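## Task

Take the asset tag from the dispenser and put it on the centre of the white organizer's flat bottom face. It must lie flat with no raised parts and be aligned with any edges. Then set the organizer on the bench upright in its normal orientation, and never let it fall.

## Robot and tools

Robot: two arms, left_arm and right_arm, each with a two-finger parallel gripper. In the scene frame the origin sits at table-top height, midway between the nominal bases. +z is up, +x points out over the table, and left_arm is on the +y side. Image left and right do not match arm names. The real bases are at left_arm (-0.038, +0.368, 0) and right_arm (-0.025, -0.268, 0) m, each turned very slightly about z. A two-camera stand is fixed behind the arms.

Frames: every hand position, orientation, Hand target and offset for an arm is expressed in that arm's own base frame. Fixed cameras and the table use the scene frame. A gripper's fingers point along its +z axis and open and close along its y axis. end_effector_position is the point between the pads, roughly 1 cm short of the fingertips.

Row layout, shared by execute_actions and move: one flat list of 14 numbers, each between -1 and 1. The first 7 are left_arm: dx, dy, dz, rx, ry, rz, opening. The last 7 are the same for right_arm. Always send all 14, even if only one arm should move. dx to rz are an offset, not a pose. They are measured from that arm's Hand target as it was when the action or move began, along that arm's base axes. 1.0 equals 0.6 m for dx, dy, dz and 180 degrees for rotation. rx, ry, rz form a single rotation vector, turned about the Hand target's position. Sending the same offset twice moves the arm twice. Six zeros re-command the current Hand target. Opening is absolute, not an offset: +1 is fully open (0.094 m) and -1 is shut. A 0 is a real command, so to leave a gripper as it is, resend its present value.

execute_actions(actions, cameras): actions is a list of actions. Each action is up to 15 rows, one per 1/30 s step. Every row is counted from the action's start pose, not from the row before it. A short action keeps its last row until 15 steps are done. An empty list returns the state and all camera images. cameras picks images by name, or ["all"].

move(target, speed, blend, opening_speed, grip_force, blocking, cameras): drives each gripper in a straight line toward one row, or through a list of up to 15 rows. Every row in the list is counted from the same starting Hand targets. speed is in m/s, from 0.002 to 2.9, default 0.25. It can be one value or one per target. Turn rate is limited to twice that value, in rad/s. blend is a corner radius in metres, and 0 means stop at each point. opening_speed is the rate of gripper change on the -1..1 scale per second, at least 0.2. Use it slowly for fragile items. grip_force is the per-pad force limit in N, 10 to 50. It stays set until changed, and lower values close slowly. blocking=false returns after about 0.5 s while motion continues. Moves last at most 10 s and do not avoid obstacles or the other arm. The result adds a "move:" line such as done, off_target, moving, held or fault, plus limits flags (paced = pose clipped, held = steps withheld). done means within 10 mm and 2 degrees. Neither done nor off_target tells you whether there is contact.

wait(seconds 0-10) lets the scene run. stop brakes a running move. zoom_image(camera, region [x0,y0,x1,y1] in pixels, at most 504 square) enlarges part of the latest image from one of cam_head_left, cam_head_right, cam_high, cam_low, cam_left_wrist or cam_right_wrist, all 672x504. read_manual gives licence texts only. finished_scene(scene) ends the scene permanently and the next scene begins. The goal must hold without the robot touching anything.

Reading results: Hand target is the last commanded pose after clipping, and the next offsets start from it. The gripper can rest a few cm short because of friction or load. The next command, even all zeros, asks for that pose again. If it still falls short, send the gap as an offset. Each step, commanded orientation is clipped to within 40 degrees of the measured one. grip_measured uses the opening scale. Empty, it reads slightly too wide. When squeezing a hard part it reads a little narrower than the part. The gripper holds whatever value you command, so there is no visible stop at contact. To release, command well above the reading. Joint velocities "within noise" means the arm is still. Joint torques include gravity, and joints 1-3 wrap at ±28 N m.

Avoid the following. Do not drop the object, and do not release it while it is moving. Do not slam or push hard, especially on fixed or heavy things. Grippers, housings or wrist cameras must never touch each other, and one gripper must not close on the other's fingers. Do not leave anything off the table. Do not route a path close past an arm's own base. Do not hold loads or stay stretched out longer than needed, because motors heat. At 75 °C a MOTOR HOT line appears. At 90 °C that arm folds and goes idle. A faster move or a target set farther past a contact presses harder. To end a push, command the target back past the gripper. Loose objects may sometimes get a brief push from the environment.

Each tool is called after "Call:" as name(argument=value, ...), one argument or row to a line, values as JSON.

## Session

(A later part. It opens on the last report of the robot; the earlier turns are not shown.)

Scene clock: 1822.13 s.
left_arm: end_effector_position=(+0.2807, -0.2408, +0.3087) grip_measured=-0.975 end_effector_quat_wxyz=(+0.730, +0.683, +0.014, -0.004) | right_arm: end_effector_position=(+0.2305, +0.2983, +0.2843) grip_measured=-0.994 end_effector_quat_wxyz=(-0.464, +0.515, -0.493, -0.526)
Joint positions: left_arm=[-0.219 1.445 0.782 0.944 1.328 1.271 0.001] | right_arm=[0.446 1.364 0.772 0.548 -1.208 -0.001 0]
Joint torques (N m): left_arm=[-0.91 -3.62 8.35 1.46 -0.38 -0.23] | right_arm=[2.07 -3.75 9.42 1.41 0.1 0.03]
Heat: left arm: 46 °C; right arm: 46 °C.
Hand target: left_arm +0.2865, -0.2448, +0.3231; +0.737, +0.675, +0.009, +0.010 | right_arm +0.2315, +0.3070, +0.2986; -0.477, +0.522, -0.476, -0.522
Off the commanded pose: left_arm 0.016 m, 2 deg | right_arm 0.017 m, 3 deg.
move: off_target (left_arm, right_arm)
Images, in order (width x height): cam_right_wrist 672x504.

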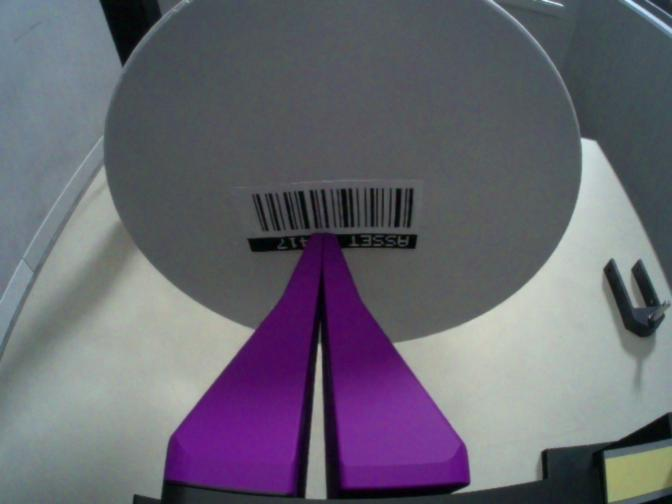

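Call:
move(
  target=[
    [0,0,0,0,0,0,-1, 0.002,-0.025,0.005,0,0,0,-1],
    [0,0,0,0,0,0,-1, 0.0175,-0.022,0.008,0,0,0,-1],
    [0,0,0,0,0,0,-1, 0.0175,0.001,0.008,0,0,0,-1],
    [0,0,0,0,0,0,-1, 0.02,-0.025,0.008,0,0,0,-1],
    [0,0,0,0,0,0,-1, 0.033,-0.022,0.01,0,0,0,-1],
    [0,0,0,0,0,0,-1, 0.033,0.002,0.01,0,0,0,-1],
  ],
  speed=0.05,
  blend=[0.004, 0.004, 0, 0.004, 0.004, 0],
  cameras=["cam_right_wrist"],
)

Call:
zoom_image(
  camera="cam_right_wrist",
  region=[120, 80, 480, 340],
)

Scene clock: 1828.17 s.
left_arm: end_effector_position=(+0.2811, -0.2408, +0.3088) grip_measured=-0.975 end_effector_quat_wxyz=(+0.731, +0.683, +0.015, -0.004) | right_arm: end_effector_position=(+0.2508, +0.2993, +0.2926) grip_measured=-0.994 end_effector_quat_wxyz=(-0.469, +0.516, -0.489, -0.524)
Joint positions: left_arm=[-0.219 1.445 0.782 0.944 1.325 1.271 0.001] | right_arm=[0.419 1.43 0.853 0.546 -1.234 0 0]
Joint torques (N m): left_arm=[-0.9 -3.58 8.38 1.45 -0.37 -0.22] | right_arm=[2.07 -4.23 9.36 1.29 0.11 0.02]
Heat: left arm: 46 °C; right arm: 47 °C.
Hand target: left_arm +0.2865, -0.2448, +0.3231; +0.737, +0.675, +0.009, +0.010 | right_arm +0.2514, +0.3082, +0.3046; -0.477, +0.522, -0.476, -0.522
Off the commanded pose: left_arm 0.016 m, 2 deg | right_arm 0.015 m, 2 deg.
move: off_target (left_arm, right_arm)
Images, in order (width x height): cam_right_wrist 672x504.

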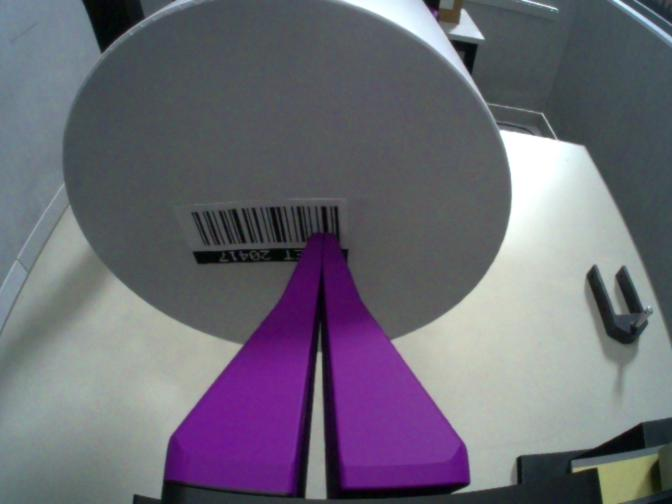

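Scaled by 1.400 from the camera's 672x504 image, which has a finer 960x720 frame.

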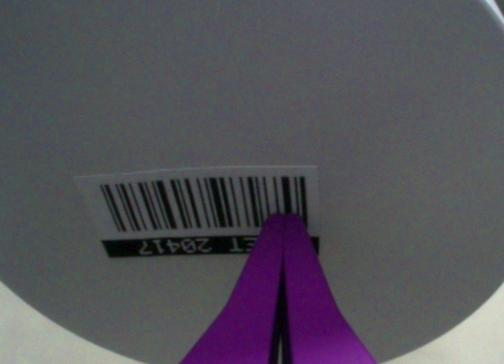

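Call:
move(
  target=[
    [0,0,0,0,0,0,-1, 0.002,-0.025,0.008,0,0,0,-1],
    [0,0,0,0,0,0,-1, 0.012,-0.022,0.016,0,0,0,-1],
    [0,0,0,0,0,0,-1, 0.012,0.002,0.02,0,0,0,-1],
    [0,0,0,0,0,0,-1, 0.01,-0.025,0.022,0,0,0,-1],
    [0,0,0,0,0,0,-1, -0.006,-0.022,0.022,0,0,0,-1],
    [0,0,0,0,0,0,-1, -0.006,0.001,0.022,0,0,0,-1],
  ],
  speed=0.05,
  blend=[0.004, 0.004, 0, 0.004, 0.004, 0],
  cameras=["cam_right_wrist"],
)

Call:
zoom_image(
  camera="cam_right_wrist",
  region=[120, 80, 480, 340],
)

Scene clock: 1835.67 s.
left_arm: end_effector_position=(+0.2814, -0.2404, +0.3090) grip_measured=-0.975 end_effector_quat_wxyz=(+0.731, +0.683, +0.015, -0.003) | right_arm: end_effector_position=(+0.2558, +0.3013, +0.3119) grip_measured=-0.994 end_effector_quat_wxyz=(+0.478, -0.516, +0.485, +0.519)
Joint positions: left_arm=[-0.218 1.445 0.782 0.945 1.326 1.271 0.001] | right_arm=[0.421 1.424 0.916 0.499 -1.222 0.001 0]
Joint torques (N m): left_arm=[-1.07 -3.59 8.38 1.44 -0.36 -0.23] | right_arm=[2.58 -5.81 6.68 1.18 0.08 -0.01]
Heat: left arm: 47 °C; right arm: 48 °C.
Hand target: left_arm +0.2864, -0.2448, +0.3231; +0.737, +0.675, +0.009, +0.010 | right_arm +0.2477, +0.3088, +0.3178; +0.477, -0.522, +0.476, +0.522
Off the commanded pose: left_arm 0.016 m, 2 deg | right_arm 0.012 m, 1 deg.
move: off_target (left_arm, right_arm); blend cut to 0.0039 m at target 1, 0.0039 m at target 2
Images, in order (width x height): cam_right_wrist 672x504.

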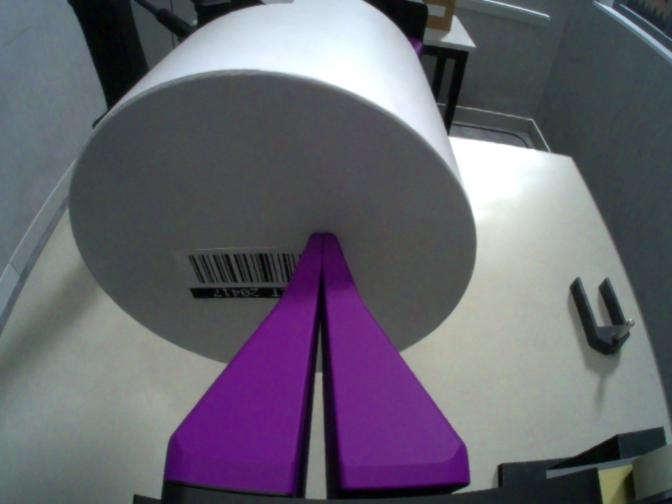

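Scaled by 1.400 from the camera's 672x504 image, which has a finer 960x720 frame.

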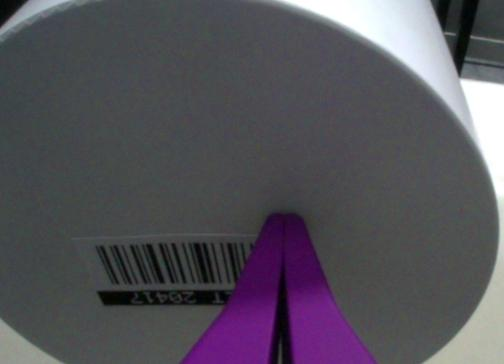

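Call:
move(
  target=[
    [0,0,0,0,0,0,-1, 0,-0.025,-0.01,0,0,0,-1],
    [0,0,0,0,0,0,-1, -0.0128,-0.022,-0.012,0,0,0,-1],
    [0,0,0,0,0,0,-1, -0.0128,0.001,-0.012,0,0,0,-1],
    [0,0,0,0,0,0,-1, -0.0158,-0.025,-0.012,0,0,0,-1],
    [0,0,0,0,0,0,-1, -0.0328,-0.022,-0.012,0,0,0,-1],
    [0,0,0,0,0,0,-1, -0.0328,0.0,-0.012,0,0,0,-1],
  ],
  speed=0.05,
  blend=[0.004, 0.004, 0, 0.004, 0.004, 0],
  cameras=["cam_right_wrist"],
)

Call:
zoom_image(
  camera="cam_right_wrist",
  region=[120, 80, 480, 340],
)

Scene clock: 1842.33 s.
left_arm: end_effector_position=(+0.2807, -0.2396, +0.3093) grip_measured=-0.975 end_effector_quat_wxyz=(+0.730, +0.683, +0.011, -0.002) | right_arm: end_effector_position=(+0.2379, +0.3012, +0.3071) grip_measured=-0.994 end_effector_quat_wxyz=(+0.479, -0.514, +0.488, +0.518)
Joint positions: left_arm=[-0.215 1.445 0.782 0.951 1.332 1.271 0.001] | right_arm=[0.448 1.357 0.845 0.501 -1.187 0.001 0]
Joint torques (N m): left_arm=[-1.29 -3.6 8.35 1.36 -0.44 -0.24] | right_arm=[2.84 -5.11 6.02 1.31 0.03 -0.01]
Heat: left arm: 47 °C; right arm: 48 °C.
Hand target: left_arm +0.2864, -0.2448, +0.3231; +0.737, +0.675, +0.009, +0.010 | right_arm +0.2281, +0.3087, +0.3107; +0.477, -0.522, +0.476, +0.522
Off the commanded pose: left_arm 0.016 m, 2 deg | right_arm 0.013 m, 2 deg.
move: off_target (left_arm, right_arm)
Images, in order (width x height): cam_right_wrist 672x504.

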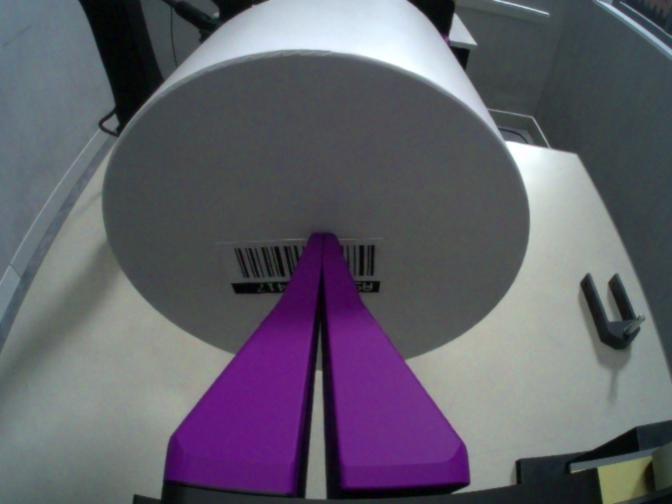

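Scaled by 1.400 from the camera's 672x504 image, which has a finer 960x720 frame.

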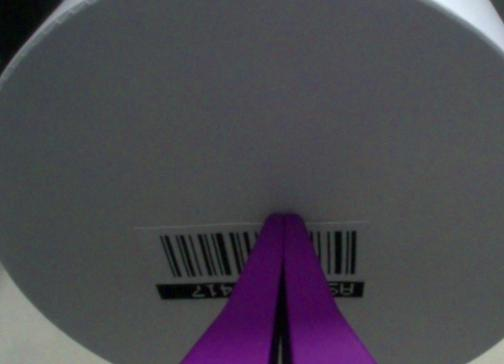

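Call:
move(
  target=[
    [0,0,0,0,0,0,-1, 0,-0.025,-0.003,0,0,0,-1],
    [0,0,0,0,0,0,-1, -0.0167,-0.022,-0.005,0,0,0,-1],
    [0,0,0,0,0,0,-1, -0.0167,0.001,-0.005,0,0,0,-1],
    [0,0,0,0,0,0,-1, -0.0187,-0.025,-0.005,0,0,0,-1],
    [0,0,0,0,0,0,-1, -0.0333,-0.022,-0.005,0,0,0,-1],
    [0,0,0,0,0,0,-1, -0.0333,0.0,-0.005,0,0,0,-1],
  ],
  speed=0.05,
  blend=[0.004, 0.004, 0, 0.004, 0.004, 0],
  cameras=["cam_right_wrist"],
)

Call:
zoom_image(
  camera="cam_right_wrist",
  region=[160, 80, 520, 340],
)

Scene clock: 1849.00 s.
left_arm: end_effector_position=(+0.2786, -0.2393, +0.3092) grip_measured=-0.975 end_effector_quat_wxyz=(+0.730, +0.684, +0.007, -0.005) | right_arm: end_effector_position=(+0.2169, +0.3014, +0.3053) grip_measured=-0.994 end_effector_quat_wxyz=(+0.480, -0.515, +0.486, +0.518)
Joint positions: left_arm=[-0.214 1.445 0.782 0.956 1.345 1.266 0.001] | right_arm=[0.484 1.283 0.781 0.495 -1.153 0.001 0]
Joint torques (N m): left_arm=[-1.35 -3.59 8.28 1.33 -0.54 -0.19] | right_arm=[2.88 -4.15 6.15 1.32 0.07 -0.02]
Heat: left arm: 47 °C; right arm: 47 °C.
Hand target: left_arm +0.2864, -0.2448, +0.3231; +0.737, +0.675, +0.009, +0.010 | right_arm +0.2081, +0.3087, +0.3076; +0.477, -0.522, +0.476, +0.522
Off the commanded pose: left_arm 0.017 m, 2 deg | right_arm 0.012 m, 1 deg.
move: off_target (left_arm, right_arm)
Images, in order (width x height): cam_right_wrist 672x504.

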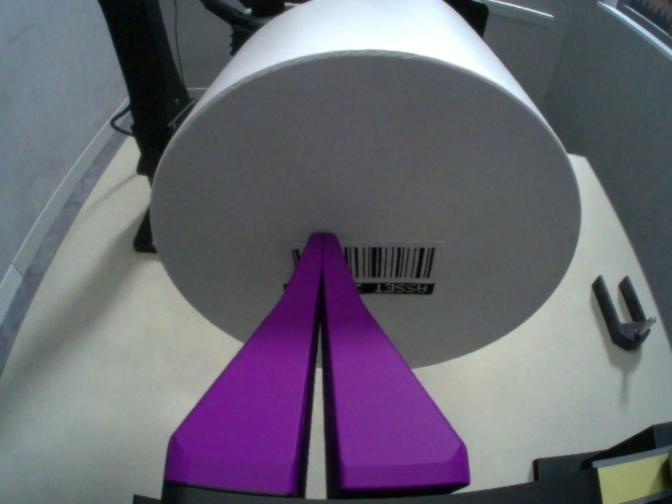

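Scaled by 1.400 from the camera's 672x504 image, which has a finer 960x720 frame.

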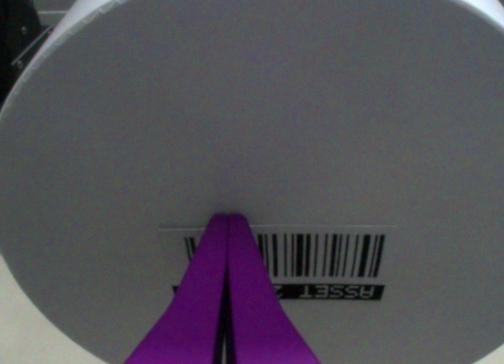

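Call:
move(
  target=[
    [0,0,0,0,0,0,-1, 0,-0.025,-0.002,0,0,0,-1],
    [0,0,0,0,0,0,-1, -0.0217,-0.022,-0.003,0,0,0,-1],
    [0,0,0,0,0,0,-1, -0.0217,0.001,-0.003,0,0,0,-1],
    [0,0,0,0,0,0,-1, -0.0187,-0.022,-0.015,0,0,0,-1],
    [0,0,0,0,0,0,-1, -0.0133,-0.02,-0.02,0,0,0,-1],
    [0,0,0,0,0,0,-1, -0.0133,0.0,-0.02,0,0,0,-1],
  ],
  speed=0.05,
  blend=[0.004, 0.004, 0, 0.004, 0.004, 0],
  cameras=["cam_right_wrist"],
)

Call:
zoom_image(
  camera="cam_right_wrist",
  region=[200, 80, 560, 340],
)

Scene clock: 1854.47 s.
left_arm: end_effector_position=(+0.2780, -0.2391, +0.3090) grip_measured=-0.975 end_effector_quat_wxyz=(+0.729, +0.684, +0.007, -0.008) | right_arm: end_effector_position=(+0.2017, +0.3012, +0.2975) grip_measured=-0.994 end_effector_quat_wxyz=(-0.479, +0.522, -0.476, -0.521)
Joint positions: left_arm=[-0.213 1.445 0.782 0.957 1.349 1.263 0.001] | right_arm=[0.506 1.251 0.72 0.536 -1.153 0.001 0]
Joint torques (N m): left_arm=[-1.4 -3.63 8.28 1.34 -0.58 -0.18] | right_arm=[2.41 -2.54 6.19 1.34 0.23 -0.03]
Heat: left arm: 47 °C; right arm: 47 °C.
Hand target: left_arm +0.2865, -0.2448, +0.3231; +0.737, +0.675, +0.009, +0.010 | right_arm +0.2001, +0.3088, +0.2955; -0.477, +0.522, -0.476, -0.522
Off the commanded pose: left_arm 0.017 m, 2 deg | right_arm 0.008 m, 0 deg.
move: off_target (left_arm); blend cut to 0.0023 m at target 4, 0.0023 m at target 5
Images, in order (width x height): cam_right_wrist 672x504.

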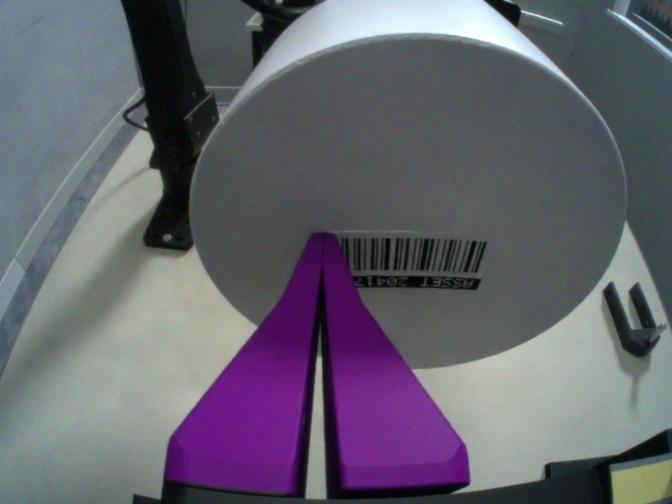

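Scaled by 1.400 from the camera's 672x504 image, which has a finer 960x720 frame.

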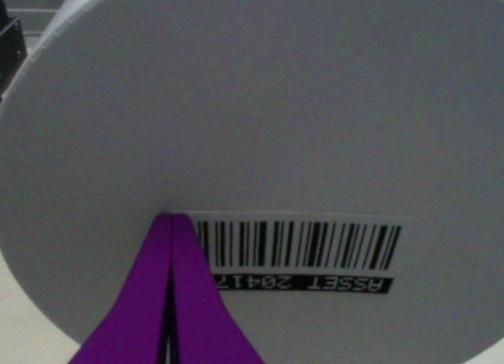

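Call:
move(
  target=[0,0,0,0,0,0,-1, 0.02,-0.1,0,0,0,0,-1],
  speed=0.1,
  cameras=["cam_right_wrist"],
)

Call:
zoom_image(
  camera="cam_right_wrist",
  region=[180, 20, 500, 260],
)

Scene clock: 1859.50 s.
left_arm: end_effector_position=(+0.2789, -0.2425, +0.3102) grip_measured=-0.975 end_effector_quat_wxyz=(+0.731, +0.682, +0.010, -0.005) | right_arm: end_effector_position=(+0.2168, +0.2514, +0.2945) grip_measured=-0.994 end_effector_quat_wxyz=(-0.477, +0.521, -0.478, -0.522)
Joint positions: left_arm=[-0.226 1.445 0.782 0.957 1.327 1.263 0.001] | right_arm=[0.295 1.23 0.696 0.533 -1.364 0.001 0]
Joint torques (N m): left_arm=[-0.35 -3.51 8.38 1.34 -0.39 -0.14] | right_arm=[-0.36 -5.23 4.9 1.09 -0.09 0.02]
Heat: left arm: 47 °C; right arm: 47 °C.
Hand target: left_arm +0.2865, -0.2448, +0.3231; +0.737, +0.675, +0.009, +0.010 | right_arm +0.2122, +0.2487, +0.2956; -0.477, +0.522, -0.476, -0.522
Off the commanded pose: left_arm 0.015 m, 2 deg | right_arm 0.006 m, 0 deg.
move: off_target (left_arm)
Images, in order (width x height): cam_right_wrist 672x504.

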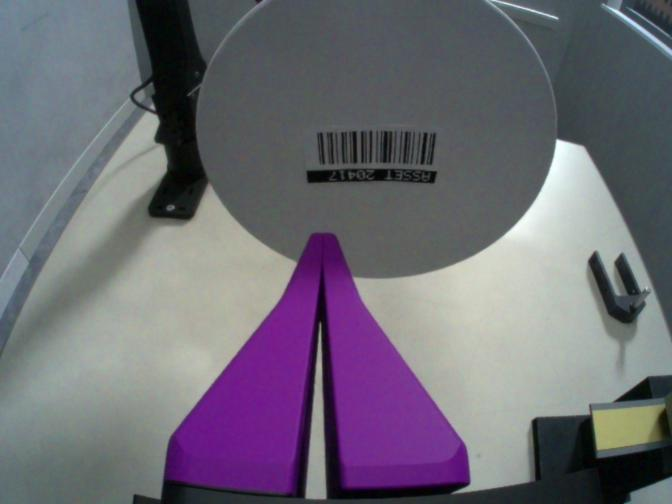

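Scaled by 1.575 from the camera's 672x504 image, which has a finer 960x720 frame.

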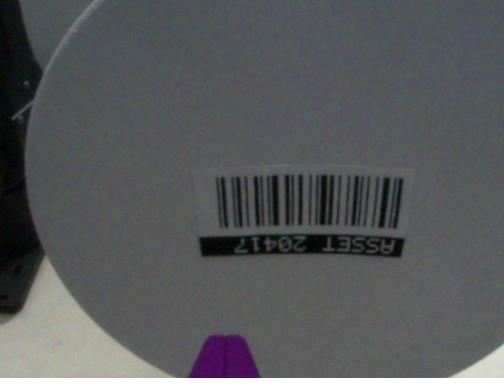

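Call:
move(
  target=[0,0,0,0,0,0,-1, 0.04,-0.2,0,0,0,-0.25,-1],
  speed=0.2,
  cameras=["cam_high"],
)

Scene clock: 1870.57 s.
left_arm: end_effector_position=(+0.2789, -0.2425, +0.3102) grip_measured=-0.975 end_effector_quat_wxyz=(+0.731, +0.682, +0.010, -0.005) | right_arm: end_effector_position=(+0.2356, +0.1309, +0.2990) grip_measured=-0.994 end_effector_quat_wxyz=(+0.640, -0.304, +0.637, +0.304)
Joint positions: left_arm=[-0.226 1.445 0.782 0.957 1.327 1.263 0.001] | right_arm=[-0.083 0.596 0.479 0.125 -0.972 0.006 0]
Joint torques (N m): left_arm=[-0.39 -3.55 8.38 1.33 -0.38 -0.15] | right_arm=[-0.44 -0.05 5.23 1.33 0.06 -0.08]
Heat: left arm: 47 °C; right arm: 46 °C.
Hand target: left_arm +0.2865, -0.2448, +0.3231; +0.737, +0.675, +0.009, +0.010 | right_arm +0.2361, +0.1288, +0.2956; +0.641, -0.300, +0.640, +0.300
Off the commanded pose: left_arm 0.015 m, 2 deg | right_arm 0.004 m, 1 deg.
move: off_target (left_arm)
Images, in order (width x height): cam_high 672x504.

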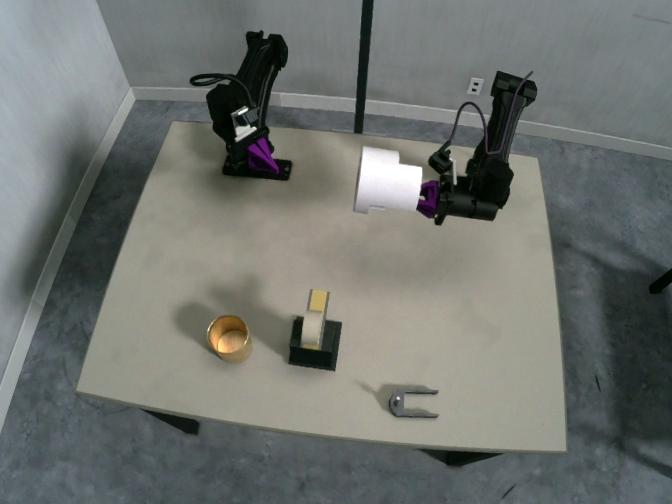

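Call:
move(
  target=[
    [0.0198,0.0237,0.0,0,0,0.15,-1, 0,0,0,0,0,0,-1],
    [0.1238,0.119,-0.27,0.4488,0.3247,0.2862,-1, 0,0,0,0,0,0,-1],
  ],
  speed=0.2,
  blend=[0.02, 0],
  cameras=["cam_high","cam_low","cam_left_wrist"],
)

Scene clock: 1881.40 s.
left_arm: end_effector_position=(+0.3568, -0.1684, +0.1539) grip_measured=-0.975 end_effector_quat_wxyz=(-0.003, +0.819, +0.574, +0.001) | right_arm: end_effector_position=(+0.2357, +0.1309, +0.2989) grip_measured=-0.994 end_effector_quat_wxyz=(+0.640, -0.303, +0.637, +0.304)
Joint positions: left_arm=[-0.446 2.086 2.07 -1.56 -0.005 1.474 0.001] | right_arm=[-0.083 0.596 0.479 0.125 -0.972 0.006 0]
Joint torques (N m): left_arm=[-0.44 -7.46 8.39 0.14 0 -0.08] | right_arm=[-0.44 -0.02 5.24 1.32 0.05 -0.06]
Heat: left arm: 47 °C; right arm: 46 °C.
Hand target: left_arm +0.3607, -0.1734, +0.1610; +0.000, +0.818, +0.575, +0.000 | right_arm +0.2361, +0.1288, +0.2956; +0.641, -0.300, +0.640, +0.300
Off the commanded pose: left_arm 0.010 m, 0 deg | right_arm 0.004 m, 1 deg.
joint sent to its limit (left arm) — joint 4 (wrist pitch), lower limit. The joint targets still meet the commanded pose.
move: done
Images, in order (width x height): cam_high 672x504, cam_low 672x504, cam_left_wrist 672x504.

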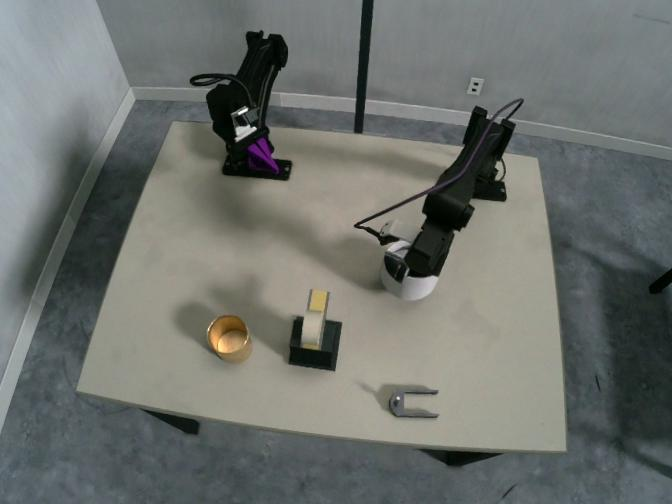

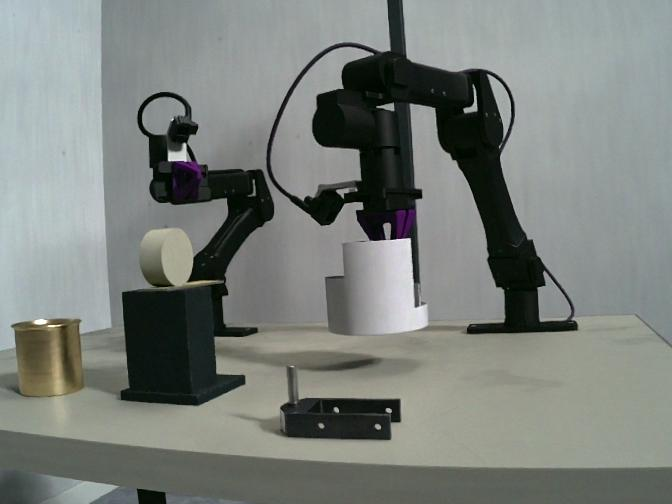

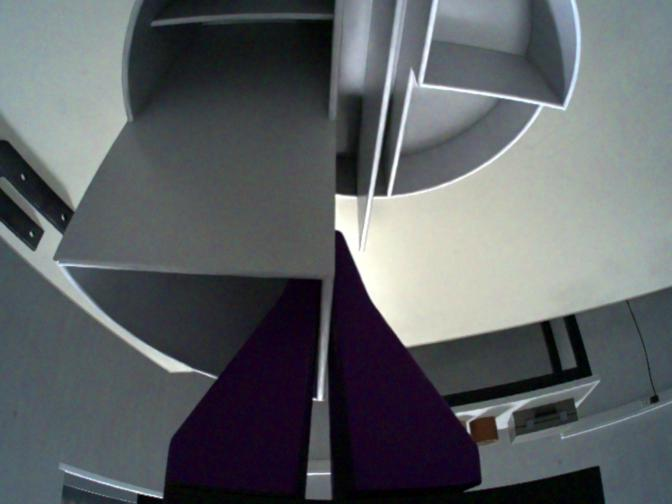

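Call:
move(
  target=[0,0,-0.075,0,0,0,-1, 0,0,0,0,0,0,-1],
  speed=0.08,
  cameras=["cam_low"],
)

Scene clock: 1889.83 s.
left_arm: end_effector_position=(+0.3622, -0.1709, +0.1161) grip_measured=-0.975 end_effector_quat_wxyz=(-0.003, +0.819, +0.574, +0.001) | right_arm: end_effector_position=(+0.2357, +0.1309, +0.2989) grip_measured=-0.994 end_effector_quat_wxyz=(+0.640, -0.303, +0.637, +0.304)
Joint positions: left_arm=[-0.446 2.086 1.918 -1.407 -0.005 1.472 0.001] | right_arm=[-0.083 0.596 0.479 0.125 -0.972 0.006 0]
Joint torques (N m): left_arm=[-0.44 -8.62 4.63 0.31 0.02 -0.08] | right_arm=[-0.44 -0.08 5.23 1.33 0.04 -0.07]
Heat: left arm: 47 °C; right arm: 45 °C.
Hand target: left_arm +0.3607, -0.1734, +0.1160; +0.000, +0.818, +0.575, +0.000 | right_arm +0.2361, +0.1288, +0.2956; +0.641, -0.300, +0.640, +0.300
Off the commanded pose: left_arm 0.003 m, 0 deg | right_arm 0.004 m, 1 deg.
move: done
Images, in order (width x height): cam_low 672x504.

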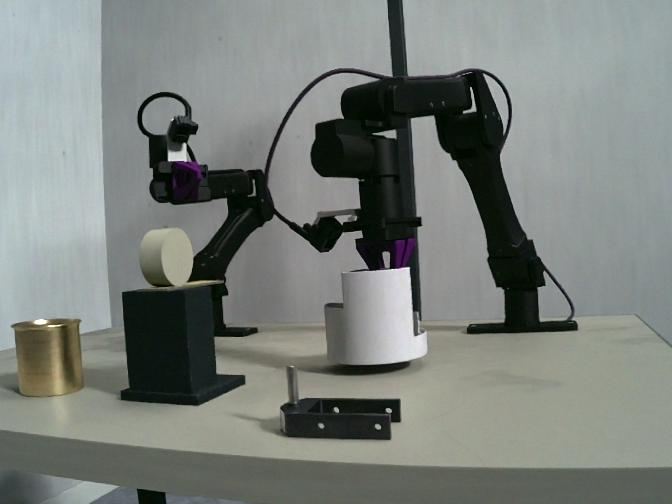

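Call:
move(
  target=[0,0,-0.0267,0,0,0,-1, 0,0,0,0,0,0,-1],
  speed=0.02,
  cameras=["cam_low"],
)

Scene clock: 1892.87 s.
left_arm: end_effector_position=(+0.3626, -0.1711, +0.0998) grip_measured=-0.975 end_effector_quat_wxyz=(-0.003, +0.819, +0.574, +0.001) | right_arm: end_effector_position=(+0.2357, +0.1309, +0.2989) grip_measured=-0.994 end_effector_quat_wxyz=(+0.640, -0.303, +0.637, +0.304)
Joint positions: left_arm=[-0.446 2.086 1.854 -1.343 -0.005 1.472 0.001] | right_arm=[-0.083 0.596 0.479 0.125 -0.972 0.006 0]
Joint torques (N m): left_arm=[-0.44 -8.84 4.41 0.32 0.01 -0.07] | right_arm=[-0.43 -0.06 5.24 1.32 0.05 -0.08]
Heat: left arm: 46 °C; right arm: 45 °C.
Hand target: left_arm +0.3607, -0.1735, +0.1000; +0.000, +0.818, +0.575, +0.000 | right_arm +0.2361, +0.1288, +0.2956; +0.641, -0.300, +0.640, +0.300
Off the commanded pose: left_arm 0.003 m, 0 deg | right_arm 0.004 m, 1 deg.
move: done
Images, in order (width x height): cam_low 672x504.

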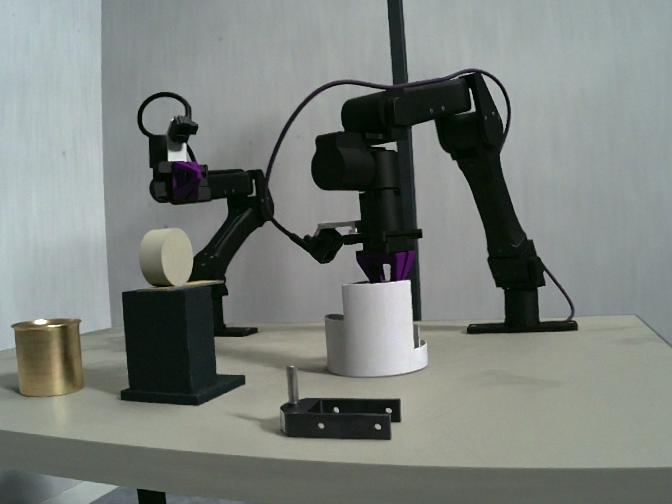

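Call:
move(
  target=[0,0,-0.04,0,0,0,-1, 0,0,0,0,0,0,-1],
  speed=0.02,
  cameras=["cam_low"],
)

Scene clock: 1896.60 s.
left_arm: end_effector_position=(+0.3624, -0.1710, +0.0970) grip_measured=-0.975 end_effector_quat_wxyz=(+0.008, +0.818, +0.574, +0.007) | right_arm: end_effector_position=(+0.2357, +0.1309, +0.2989) grip_measured=-0.994 end_effector_quat_wxyz=(+0.640, -0.303, +0.637, +0.304)
Joint positions: left_arm=[-0.446 2.058 1.8 -1.292 -0.005 1.472 0.001] | right_arm=[-0.083 0.596 0.479 0.125 -0.972 0.006 0]
Joint torques (N m): left_arm=[-0.4 -6.45 1.8 0.78 0.01 -0.07] | right_arm=[-0.42 -0.06 5.2 1.33 0.05 -0.07]
Heat: left arm: 45 °C; right arm: 45 °C.
Hand target: left_arm +0.3608, -0.1735, +0.0760; +0.000, +0.818, +0.575, +0.000 | right_arm +0.2361, +0.1288, +0.2956; +0.641, -0.300, +0.640, +0.300
Off the commanded pose: left_arm 0.021 m, 1 deg | right_arm 0.004 m, 1 deg.
move: off_target (left_arm)
Images, in order (width x height): cam_low 672x504.

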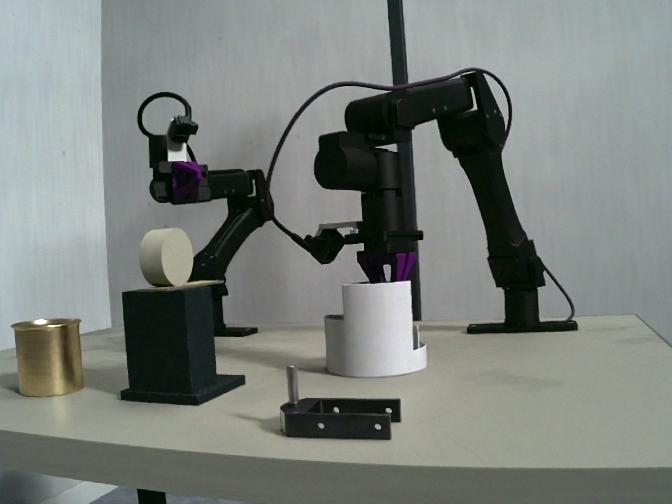

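Call:
move(
  target=[
    [0,0,-0.02,0,0,0,-1, 0,0,0,0,0,0,-1],
    [0,0,0.037,0,0,0,-1, 0,0,0,0,0,0,-1],
  ],
  speed=0.03,
  cameras=["cam_low","cam_left_wrist"],
)

Scene clock: 1901.47 s.
left_arm: end_effector_position=(+0.3608, -0.1700, +0.0986) grip_measured=-0.975 end_effector_quat_wxyz=(+0.006, +0.818, +0.575, +0.007) | right_arm: end_effector_position=(+0.2357, +0.1309, +0.2989) grip_measured=-0.994 end_effector_quat_wxyz=(+0.640, -0.303, +0.637, +0.304)
Joint positions: left_arm=[-0.446 2.054 1.801 -1.301 -0.006 1.471 0.001] | right_arm=[-0.083 0.596 0.479 0.125 -0.972 0.006 0]
Joint torques (N m): left_arm=[-0.47 -6.41 7.75 0.05 0.01 -0.06] | right_arm=[-0.44 -0.05 5.26 1.32 0.05 -0.08]
Heat: left arm: 45 °C; right arm: 45 °C.
Hand target: left_arm +0.3607, -0.1734, +0.0982; +0.000, +0.818, +0.575, +0.000 | right_arm +0.2361, +0.1288, +0.2956; +0.641, -0.300, +0.640, +0.300
Off the commanded pose: left_arm 0.003 m, 1 deg | right_arm 0.004 m, 1 deg.
move: done
Images, in order (width x height): cam_low 672x504, cam_left_wrist 672x504.

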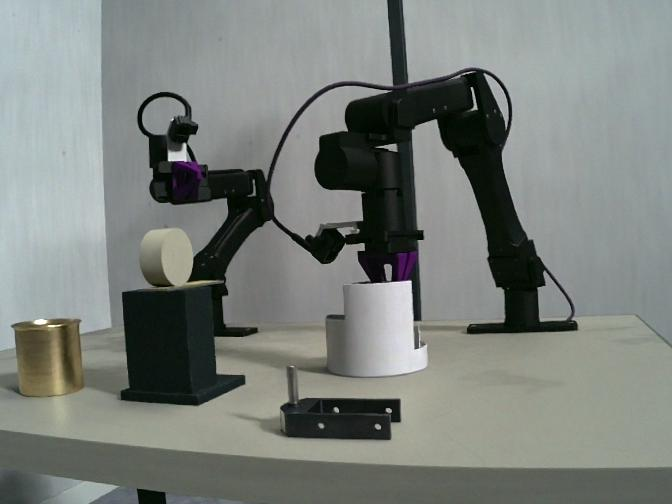

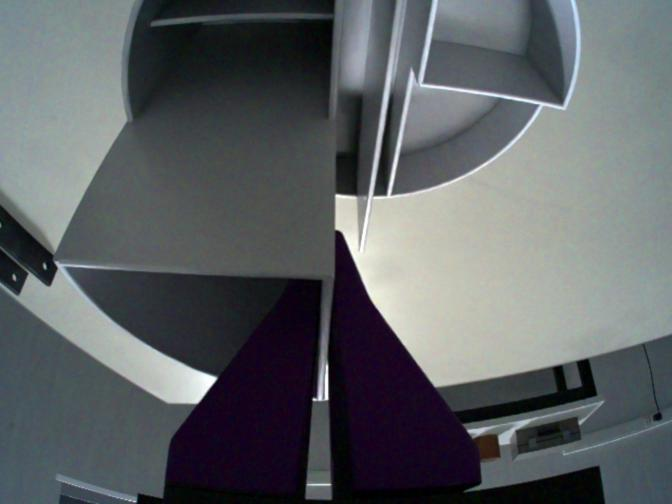

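Call:
move(
  target=[
    [0,0,-0.006,0,0,0,-1, 0,0,0,0,0,0,-1],
    [0,0,-0.006,0,0,0,-0.5, 0,0,0,0,0,0,-1],
  ],
  speed=0.03,
  opening_speed=0.3,
  cameras=["cam_low","cam_left_wrist"],
)

Scene clock: 1908.60 s.
left_arm: end_effector_position=(+0.3604, -0.1698, +0.0986) grip_measured=-0.502 end_effector_quat_wxyz=(+0.005, +0.818, +0.575, +0.006) | right_arm: end_effector_position=(+0.2357, +0.1309, +0.2989) grip_measured=-0.994 end_effector_quat_wxyz=(+0.640, -0.303, +0.637, +0.304)
Joint positions: left_arm=[-0.446 2.054 1.801 -1.303 -0.006 1.471 0.023] | right_arm=[-0.083 0.596 0.479 0.125 -0.972 0.006 0]
Joint torques (N m): left_arm=[-0.47 -6.37 6.69 0.17 0.02 -0.07] | right_arm=[-0.44 -0.05 5.22 1.33 0.05 -0.07]
Heat: left arm: 45 °C; right arm: 45 °C.
Hand target: left_arm +0.3607, -0.1734, +0.0946; +0.000, +0.818, +0.575, +0.000 | right_arm +0.2361, +0.1288, +0.2956; +0.641, -0.300, +0.640, +0.300
Off the commanded pose: left_arm 0.005 m, 1 deg | right_arm 0.004 m, 1 deg.
move: done
Images, in order (width x height): cam_low 672x504, cam_left_wrist 672x504.

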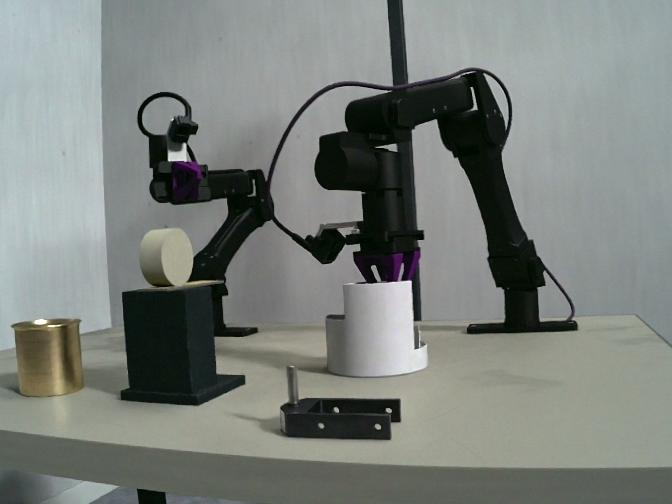

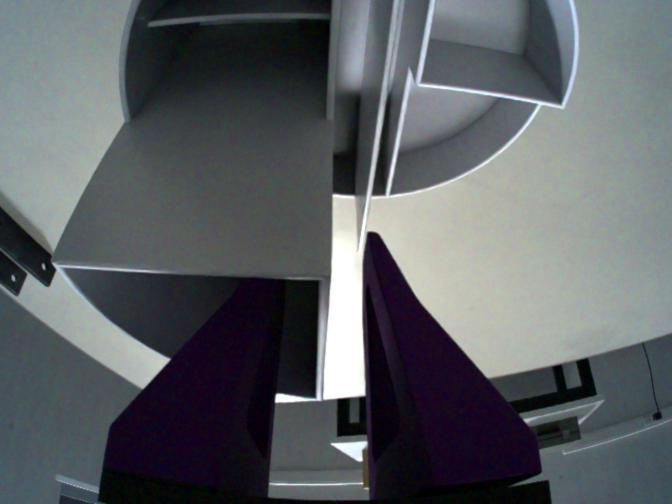

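Call:
move(
  target=[0,0,0.1,0,0,0,-0.5, 0,0,0,0,0,0,-1],
  speed=0.08,
  cameras=["cam_low","cam_left_wrist","cam_high"],
)

Scene clock: 1912.50 s.
left_arm: end_effector_position=(+0.3579, -0.1687, +0.1534) grip_measured=-0.502 end_effector_quat_wxyz=(-0.003, +0.818, +0.575, +0.002) | right_arm: end_effector_position=(+0.2357, +0.1309, +0.2989) grip_measured=-0.994 end_effector_quat_wxyz=(+0.640, -0.303, +0.637, +0.304)
Joint positions: left_arm=[-0.446 2.088 2.072 -1.557 -0.006 1.471 0.023] | right_arm=[-0.083 0.596 0.479 0.125 -0.972 0.006 0]
Joint torques (N m): left_arm=[-0.46 -6.76 7.76 0.14 0.03 -0.07] | right_arm=[-0.43 -0.02 5.26 1.33 0.05 -0.08]
Heat: left arm: 45 °C; right arm: 45 °C.
Hand target: left_arm +0.3608, -0.1734, +0.1547; +0.000, +0.818, +0.575, +0.000 | right_arm +0.2361, +0.1288, +0.2956; +0.641, -0.300, +0.640, +0.300
Off the commanded pose: left_arm 0.006 m, 0 deg | right_arm 0.004 m, 1 deg.
move: done
Images, in order (width x height): cam_high 672x504, cam_low 672x504, cam_left_wrist 672x504.

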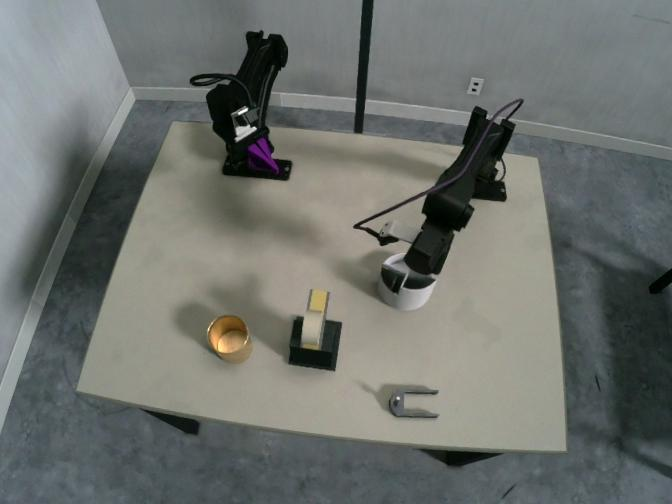

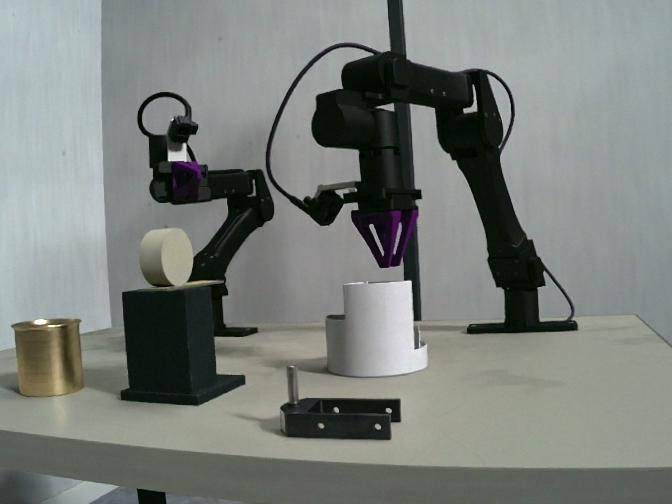

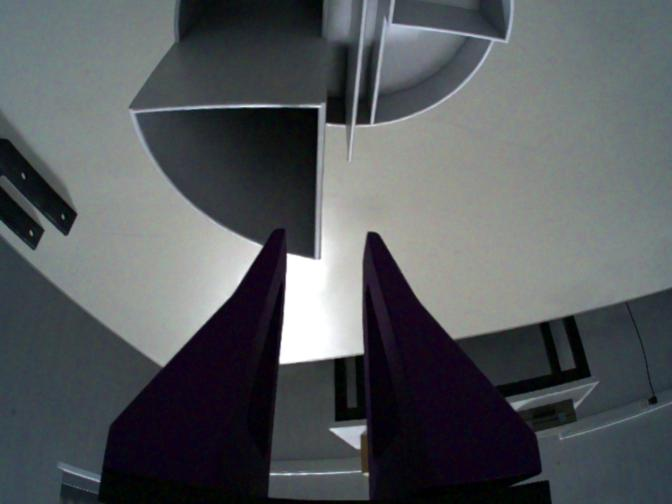

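Call:
zoom_image(
  camera="cam_low",
  region=[310, 270, 440, 390],
)

Scaled by 3.877.

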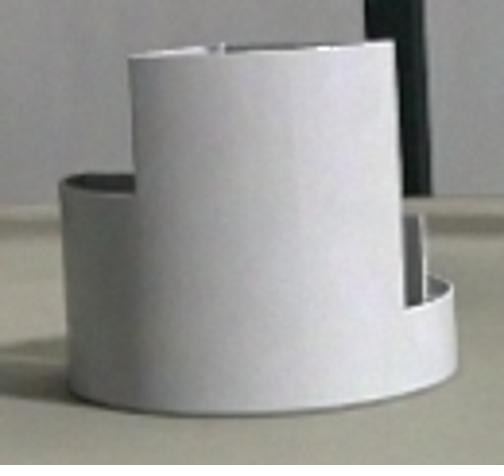

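Organizer is upright on the bench, clear of both arms.

Call:
finished_scene(
  scene=2,
)

The scene is finished: the task was done.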